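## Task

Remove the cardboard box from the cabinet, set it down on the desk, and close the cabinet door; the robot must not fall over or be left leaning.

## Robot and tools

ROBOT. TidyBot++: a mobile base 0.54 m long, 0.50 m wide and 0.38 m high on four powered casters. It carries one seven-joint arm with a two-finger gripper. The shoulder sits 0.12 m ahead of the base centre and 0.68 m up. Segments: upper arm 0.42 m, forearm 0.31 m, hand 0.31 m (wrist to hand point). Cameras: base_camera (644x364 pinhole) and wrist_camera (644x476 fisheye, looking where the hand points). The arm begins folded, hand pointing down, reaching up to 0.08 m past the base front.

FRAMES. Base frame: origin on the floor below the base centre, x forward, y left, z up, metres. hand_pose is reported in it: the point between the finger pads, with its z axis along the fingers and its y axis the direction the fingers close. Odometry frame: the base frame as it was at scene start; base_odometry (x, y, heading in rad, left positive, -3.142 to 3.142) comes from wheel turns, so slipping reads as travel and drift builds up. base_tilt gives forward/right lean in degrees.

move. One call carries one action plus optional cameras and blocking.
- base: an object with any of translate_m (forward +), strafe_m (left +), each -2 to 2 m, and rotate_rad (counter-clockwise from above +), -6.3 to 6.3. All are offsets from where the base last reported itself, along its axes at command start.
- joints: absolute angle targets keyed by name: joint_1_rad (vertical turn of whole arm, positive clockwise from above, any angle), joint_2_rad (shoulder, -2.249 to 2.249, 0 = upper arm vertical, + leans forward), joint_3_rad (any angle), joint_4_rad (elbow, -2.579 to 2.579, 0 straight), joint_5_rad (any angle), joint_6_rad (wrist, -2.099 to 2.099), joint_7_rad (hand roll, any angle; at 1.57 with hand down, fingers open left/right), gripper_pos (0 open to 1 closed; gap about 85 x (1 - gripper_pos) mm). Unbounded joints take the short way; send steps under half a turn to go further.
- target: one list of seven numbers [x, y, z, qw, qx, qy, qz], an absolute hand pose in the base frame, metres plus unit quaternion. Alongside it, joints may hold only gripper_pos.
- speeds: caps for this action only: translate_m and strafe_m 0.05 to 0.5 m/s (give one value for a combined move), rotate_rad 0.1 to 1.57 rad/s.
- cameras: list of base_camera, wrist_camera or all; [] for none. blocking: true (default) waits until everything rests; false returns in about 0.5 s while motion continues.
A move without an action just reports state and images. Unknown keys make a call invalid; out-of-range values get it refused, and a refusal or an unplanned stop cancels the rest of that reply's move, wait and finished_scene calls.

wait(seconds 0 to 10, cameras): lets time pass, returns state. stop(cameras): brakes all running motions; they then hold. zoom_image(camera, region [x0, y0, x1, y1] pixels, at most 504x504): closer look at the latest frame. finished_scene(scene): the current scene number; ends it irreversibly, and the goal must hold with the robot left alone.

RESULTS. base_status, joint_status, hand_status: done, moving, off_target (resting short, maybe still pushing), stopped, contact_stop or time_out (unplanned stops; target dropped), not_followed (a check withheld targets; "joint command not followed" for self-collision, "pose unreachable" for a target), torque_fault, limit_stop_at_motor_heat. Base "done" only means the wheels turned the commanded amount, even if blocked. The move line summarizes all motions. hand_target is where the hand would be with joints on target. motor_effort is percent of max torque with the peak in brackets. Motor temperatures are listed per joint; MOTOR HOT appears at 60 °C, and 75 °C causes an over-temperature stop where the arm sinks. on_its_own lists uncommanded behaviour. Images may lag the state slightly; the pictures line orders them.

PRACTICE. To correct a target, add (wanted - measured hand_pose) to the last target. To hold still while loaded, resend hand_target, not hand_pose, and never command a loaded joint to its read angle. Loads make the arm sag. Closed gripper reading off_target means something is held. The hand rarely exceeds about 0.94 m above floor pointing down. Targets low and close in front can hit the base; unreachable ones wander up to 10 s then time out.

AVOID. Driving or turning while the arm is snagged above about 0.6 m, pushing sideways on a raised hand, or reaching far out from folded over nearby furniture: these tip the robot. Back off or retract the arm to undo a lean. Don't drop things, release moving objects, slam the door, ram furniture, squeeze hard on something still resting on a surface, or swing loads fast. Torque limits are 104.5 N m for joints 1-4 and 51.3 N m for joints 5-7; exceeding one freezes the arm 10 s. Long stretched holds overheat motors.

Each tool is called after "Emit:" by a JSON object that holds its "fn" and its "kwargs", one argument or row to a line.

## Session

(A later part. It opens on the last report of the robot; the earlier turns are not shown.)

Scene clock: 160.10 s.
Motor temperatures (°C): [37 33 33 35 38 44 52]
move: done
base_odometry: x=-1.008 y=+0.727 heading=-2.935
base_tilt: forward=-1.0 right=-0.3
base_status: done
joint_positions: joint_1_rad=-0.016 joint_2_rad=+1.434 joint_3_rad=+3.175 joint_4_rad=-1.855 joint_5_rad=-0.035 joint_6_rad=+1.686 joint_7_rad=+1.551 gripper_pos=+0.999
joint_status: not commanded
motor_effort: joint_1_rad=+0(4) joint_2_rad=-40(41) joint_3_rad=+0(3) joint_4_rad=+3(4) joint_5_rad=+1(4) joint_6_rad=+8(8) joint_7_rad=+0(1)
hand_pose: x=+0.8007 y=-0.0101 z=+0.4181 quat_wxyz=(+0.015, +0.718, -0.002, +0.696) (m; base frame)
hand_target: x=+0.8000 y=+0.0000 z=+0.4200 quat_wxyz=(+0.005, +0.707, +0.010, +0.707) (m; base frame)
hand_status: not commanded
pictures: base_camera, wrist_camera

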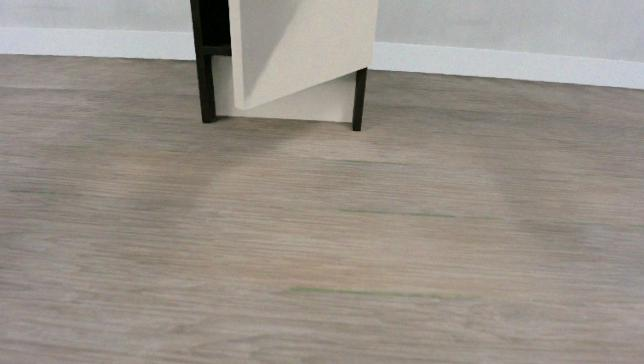

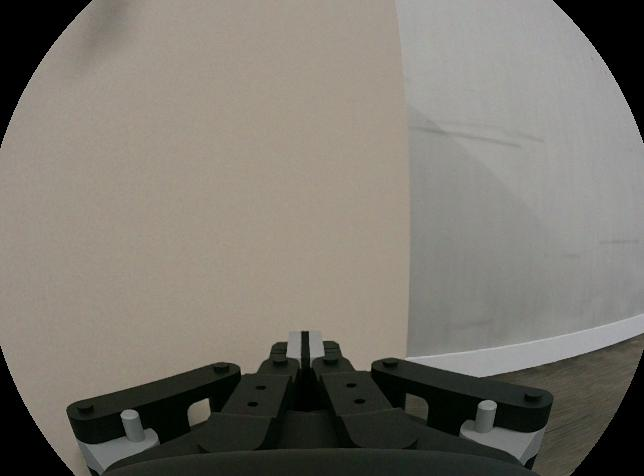

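Emit:
{"fn": "move", "kwargs": {
  "base": {"strafe_m": 0.18, "translate_m": 0.05},
  "speeds": {"strafe_m": 0.15},
  "cameras": []
}}

Emit:
{"fn": "move", "kwargs": {
  "base": {"translate_m": 0.14},
  "speeds": {"translate_m": 0.1}
}}

Scene clock: 162.50 s.
Motor temperatures (°C): [37 33 33 34 38 44 52]
move: done
base_odometry: x=-1.020 y=+0.541 heading=-2.934
base_tilt: forward=-1.0 right=-0.3
base_status: done
joint_positions: joint_1_rad=-0.014 joint_2_rad=+1.434 joint_3_rad=+3.175 joint_4_rad=-1.855 joint_5_rad=-0.037 joint_6_rad=+1.687 joint_7_rad=+1.551 gripper_pos=+0.999
joint_status: not commanded
motor_effort: joint_1_rad=+0(7) joint_2_rad=-40(41) joint_3_rad=+0(3) joint_4_rad=+3(5) joint_5_rad=+0(7) joint_6_rad=+8(8) joint_7_rad=+0(1)
hand_pose: x=+0.8007 y=-0.0124 z=+0.4185 quat_wxyz=(+0.016, +0.718, -0.003, +0.696) (m; base frame)
hand_target: x=+0.8000 y=+0.0000 z=+0.4200 quat_wxyz=(+0.005, +0.707, +0.010, +0.707) (m; base frame)
hand_status: not commanded
pictures: none
No camera images: "cameras" was empty.

Scene clock: 164.47 s.
Motor temperatures (°C): [37 33 33 34 38 44 52]
move: done
base_odometry: x=-1.157 y=+0.512 heading=-2.934
base_tilt: forward=-1.0 right=-0.3
base_status: done
joint_positions: joint_1_rad=-0.014 joint_2_rad=+1.434 joint_3_rad=+3.175 joint_4_rad=-1.855 joint_5_rad=-0.037 joint_6_rad=+1.687 joint_7_rad=+1.551 gripper_pos=+0.999
joint_status: not commanded
motor_effort: joint_1_rad=+0(1) joint_2_rad=-40(41) joint_3_rad=+0(1) joint_4_rad=+3(4) joint_5_rad=+1(1) joint_6_rad=+7(8) joint_7_rad=+0(1)
hand_pose: x=+0.8009 y=-0.0124 z=+0.4188 quat_wxyz=(+0.016, +0.717, -0.003, +0.697) (m; base frame)
hand_target: x=+0.8000 y=+0.0000 z=+0.4200 quat_wxyz=(+0.005, +0.707, +0.010, +0.707) (m; base frame)
hand_status: not commanded
pictures: base_camera, wrist_camera

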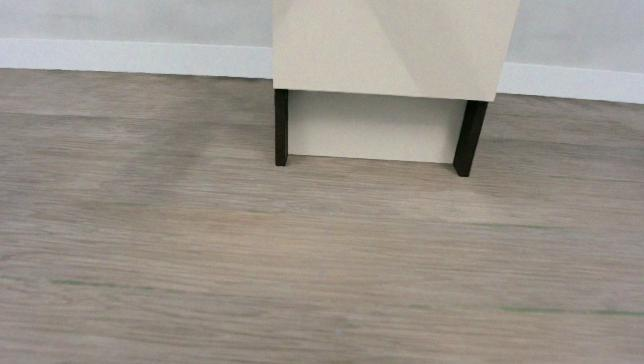

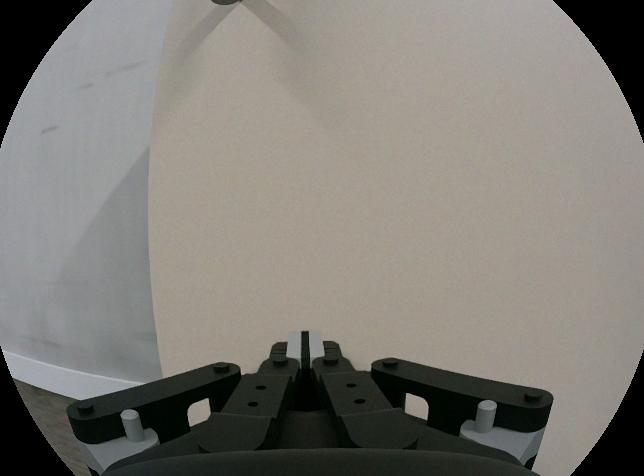

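Emit:
{"fn": "move", "kwargs": {
  "base": {"translate_m": 0.03},
  "speeds": {"translate_m": 0.05}
}}

Emit:
{"fn": "zoom_image", "kwargs": {
  "camera": "base_camera",
  "region": [240, 0, 540, 200]
}}

Scene clock: 165.93 s.
Motor temperatures (°C): [37 33 33 34 38 44 52]
move: done
base_odometry: x=-1.186 y=+0.505 heading=-2.934
base_tilt: forward=-1.0 right=-0.3
base_status: done
joint_positions: joint_1_rad=-0.014 joint_2_rad=+1.444 joint_3_rad=+3.175 joint_4_rad=-1.919 joint_5_rad=-0.036 joint_6_rad=+1.760 joint_7_rad=+1.551 gripper_pos=+0.999
joint_status: not commanded
motor_effort: joint_1_rad=+2(3) joint_2_rad=-44(46) joint_3_rad=+1(2) joint_4_rad=+16(20) joint_5_rad=+0(1) joint_6_rad=+0(8) joint_7_rad=+1(1)
hand_pose: x=+0.7784 y=-0.0122 z=+0.4183 quat_wxyz=(+0.017, +0.718, -0.002, +0.696) (m; base frame)
hand_target: x=+0.8000 y=+0.0000 z=+0.4200 quat_wxyz=(+0.005, +0.707, +0.010, +0.707) (m; base frame)
hand_status: not commanded
pictures: base_camera, wrist_camera

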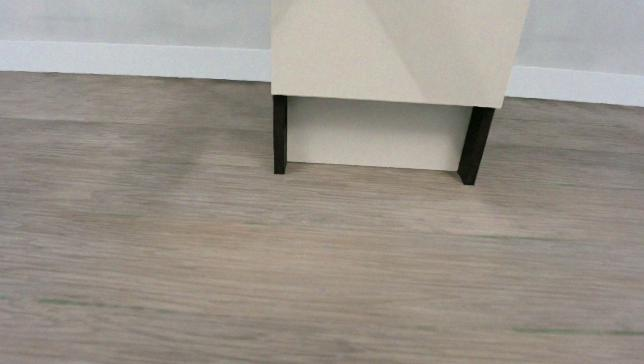

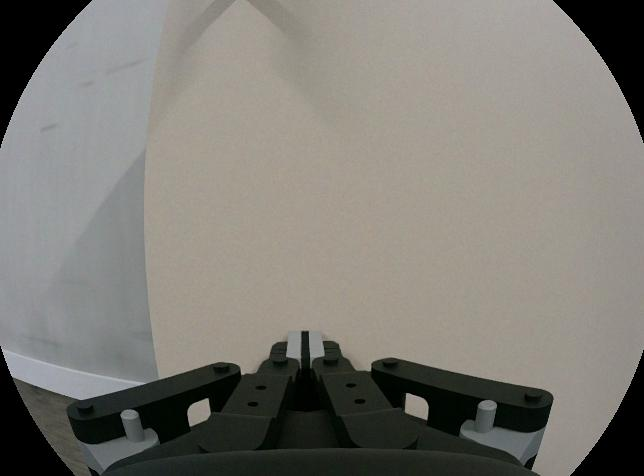

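Scaled by 1.680.

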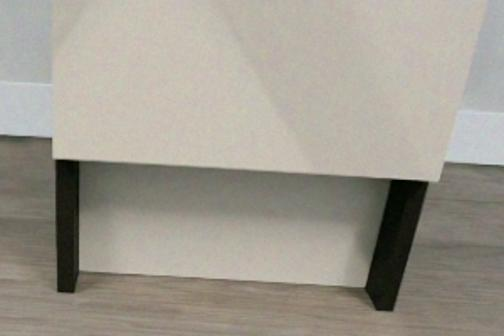

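Emit:
{"fn": "move", "kwargs": {
  "base": {"translate_m": -0.4},
  "speeds": {"translate_m": 0.3}
}}

Scene clock: 168.57 s.
Motor temperatures (°C): [37 33 33 34 38 44 52]
move: done
base_odometry: x=-0.794 y=+0.588 heading=-2.934
base_tilt: forward=-1.0 right=-0.3
base_status: done
joint_positions: joint_1_rad=-0.014 joint_2_rad=+1.439 joint_3_rad=+3.175 joint_4_rad=-1.843 joint_5_rad=-0.036 joint_6_rad=+1.723 joint_7_rad=+1.551 gripper_pos=+0.999
joint_status: not commanded
motor_effort: joint_1_rad=+0(3) joint_2_rad=-40(44) joint_3_rad=-1(1) joint_4_rad=+3(14) joint_5_rad=+0(2) joint_6_rad=+8(8) joint_7_rad=+1(1)
hand_pose: x=+0.8035 y=-0.0117 z=+0.4298 quat_wxyz=(+0.016, +0.702, -0.003, +0.712) (m; base frame)
hand_target: x=+0.8000 y=+0.0000 z=+0.4200 quat_wxyz=(+0.005, +0.707, +0.010, +0.707) (m; base frame)
hand_status: not commanded
pictures: base_camera, wrist_camera

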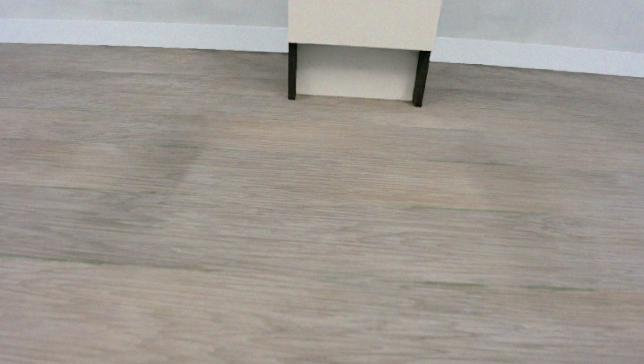

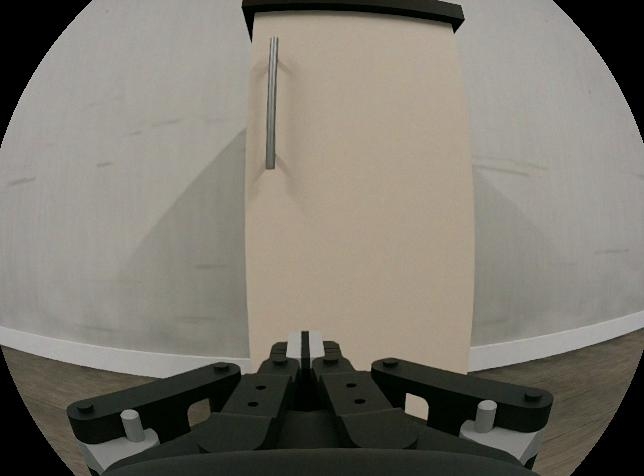

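Closed.

Emit:
{"fn": "finished_scene", "kwargs": {
  "scene": 2
}}

The scene is finished: the task was done.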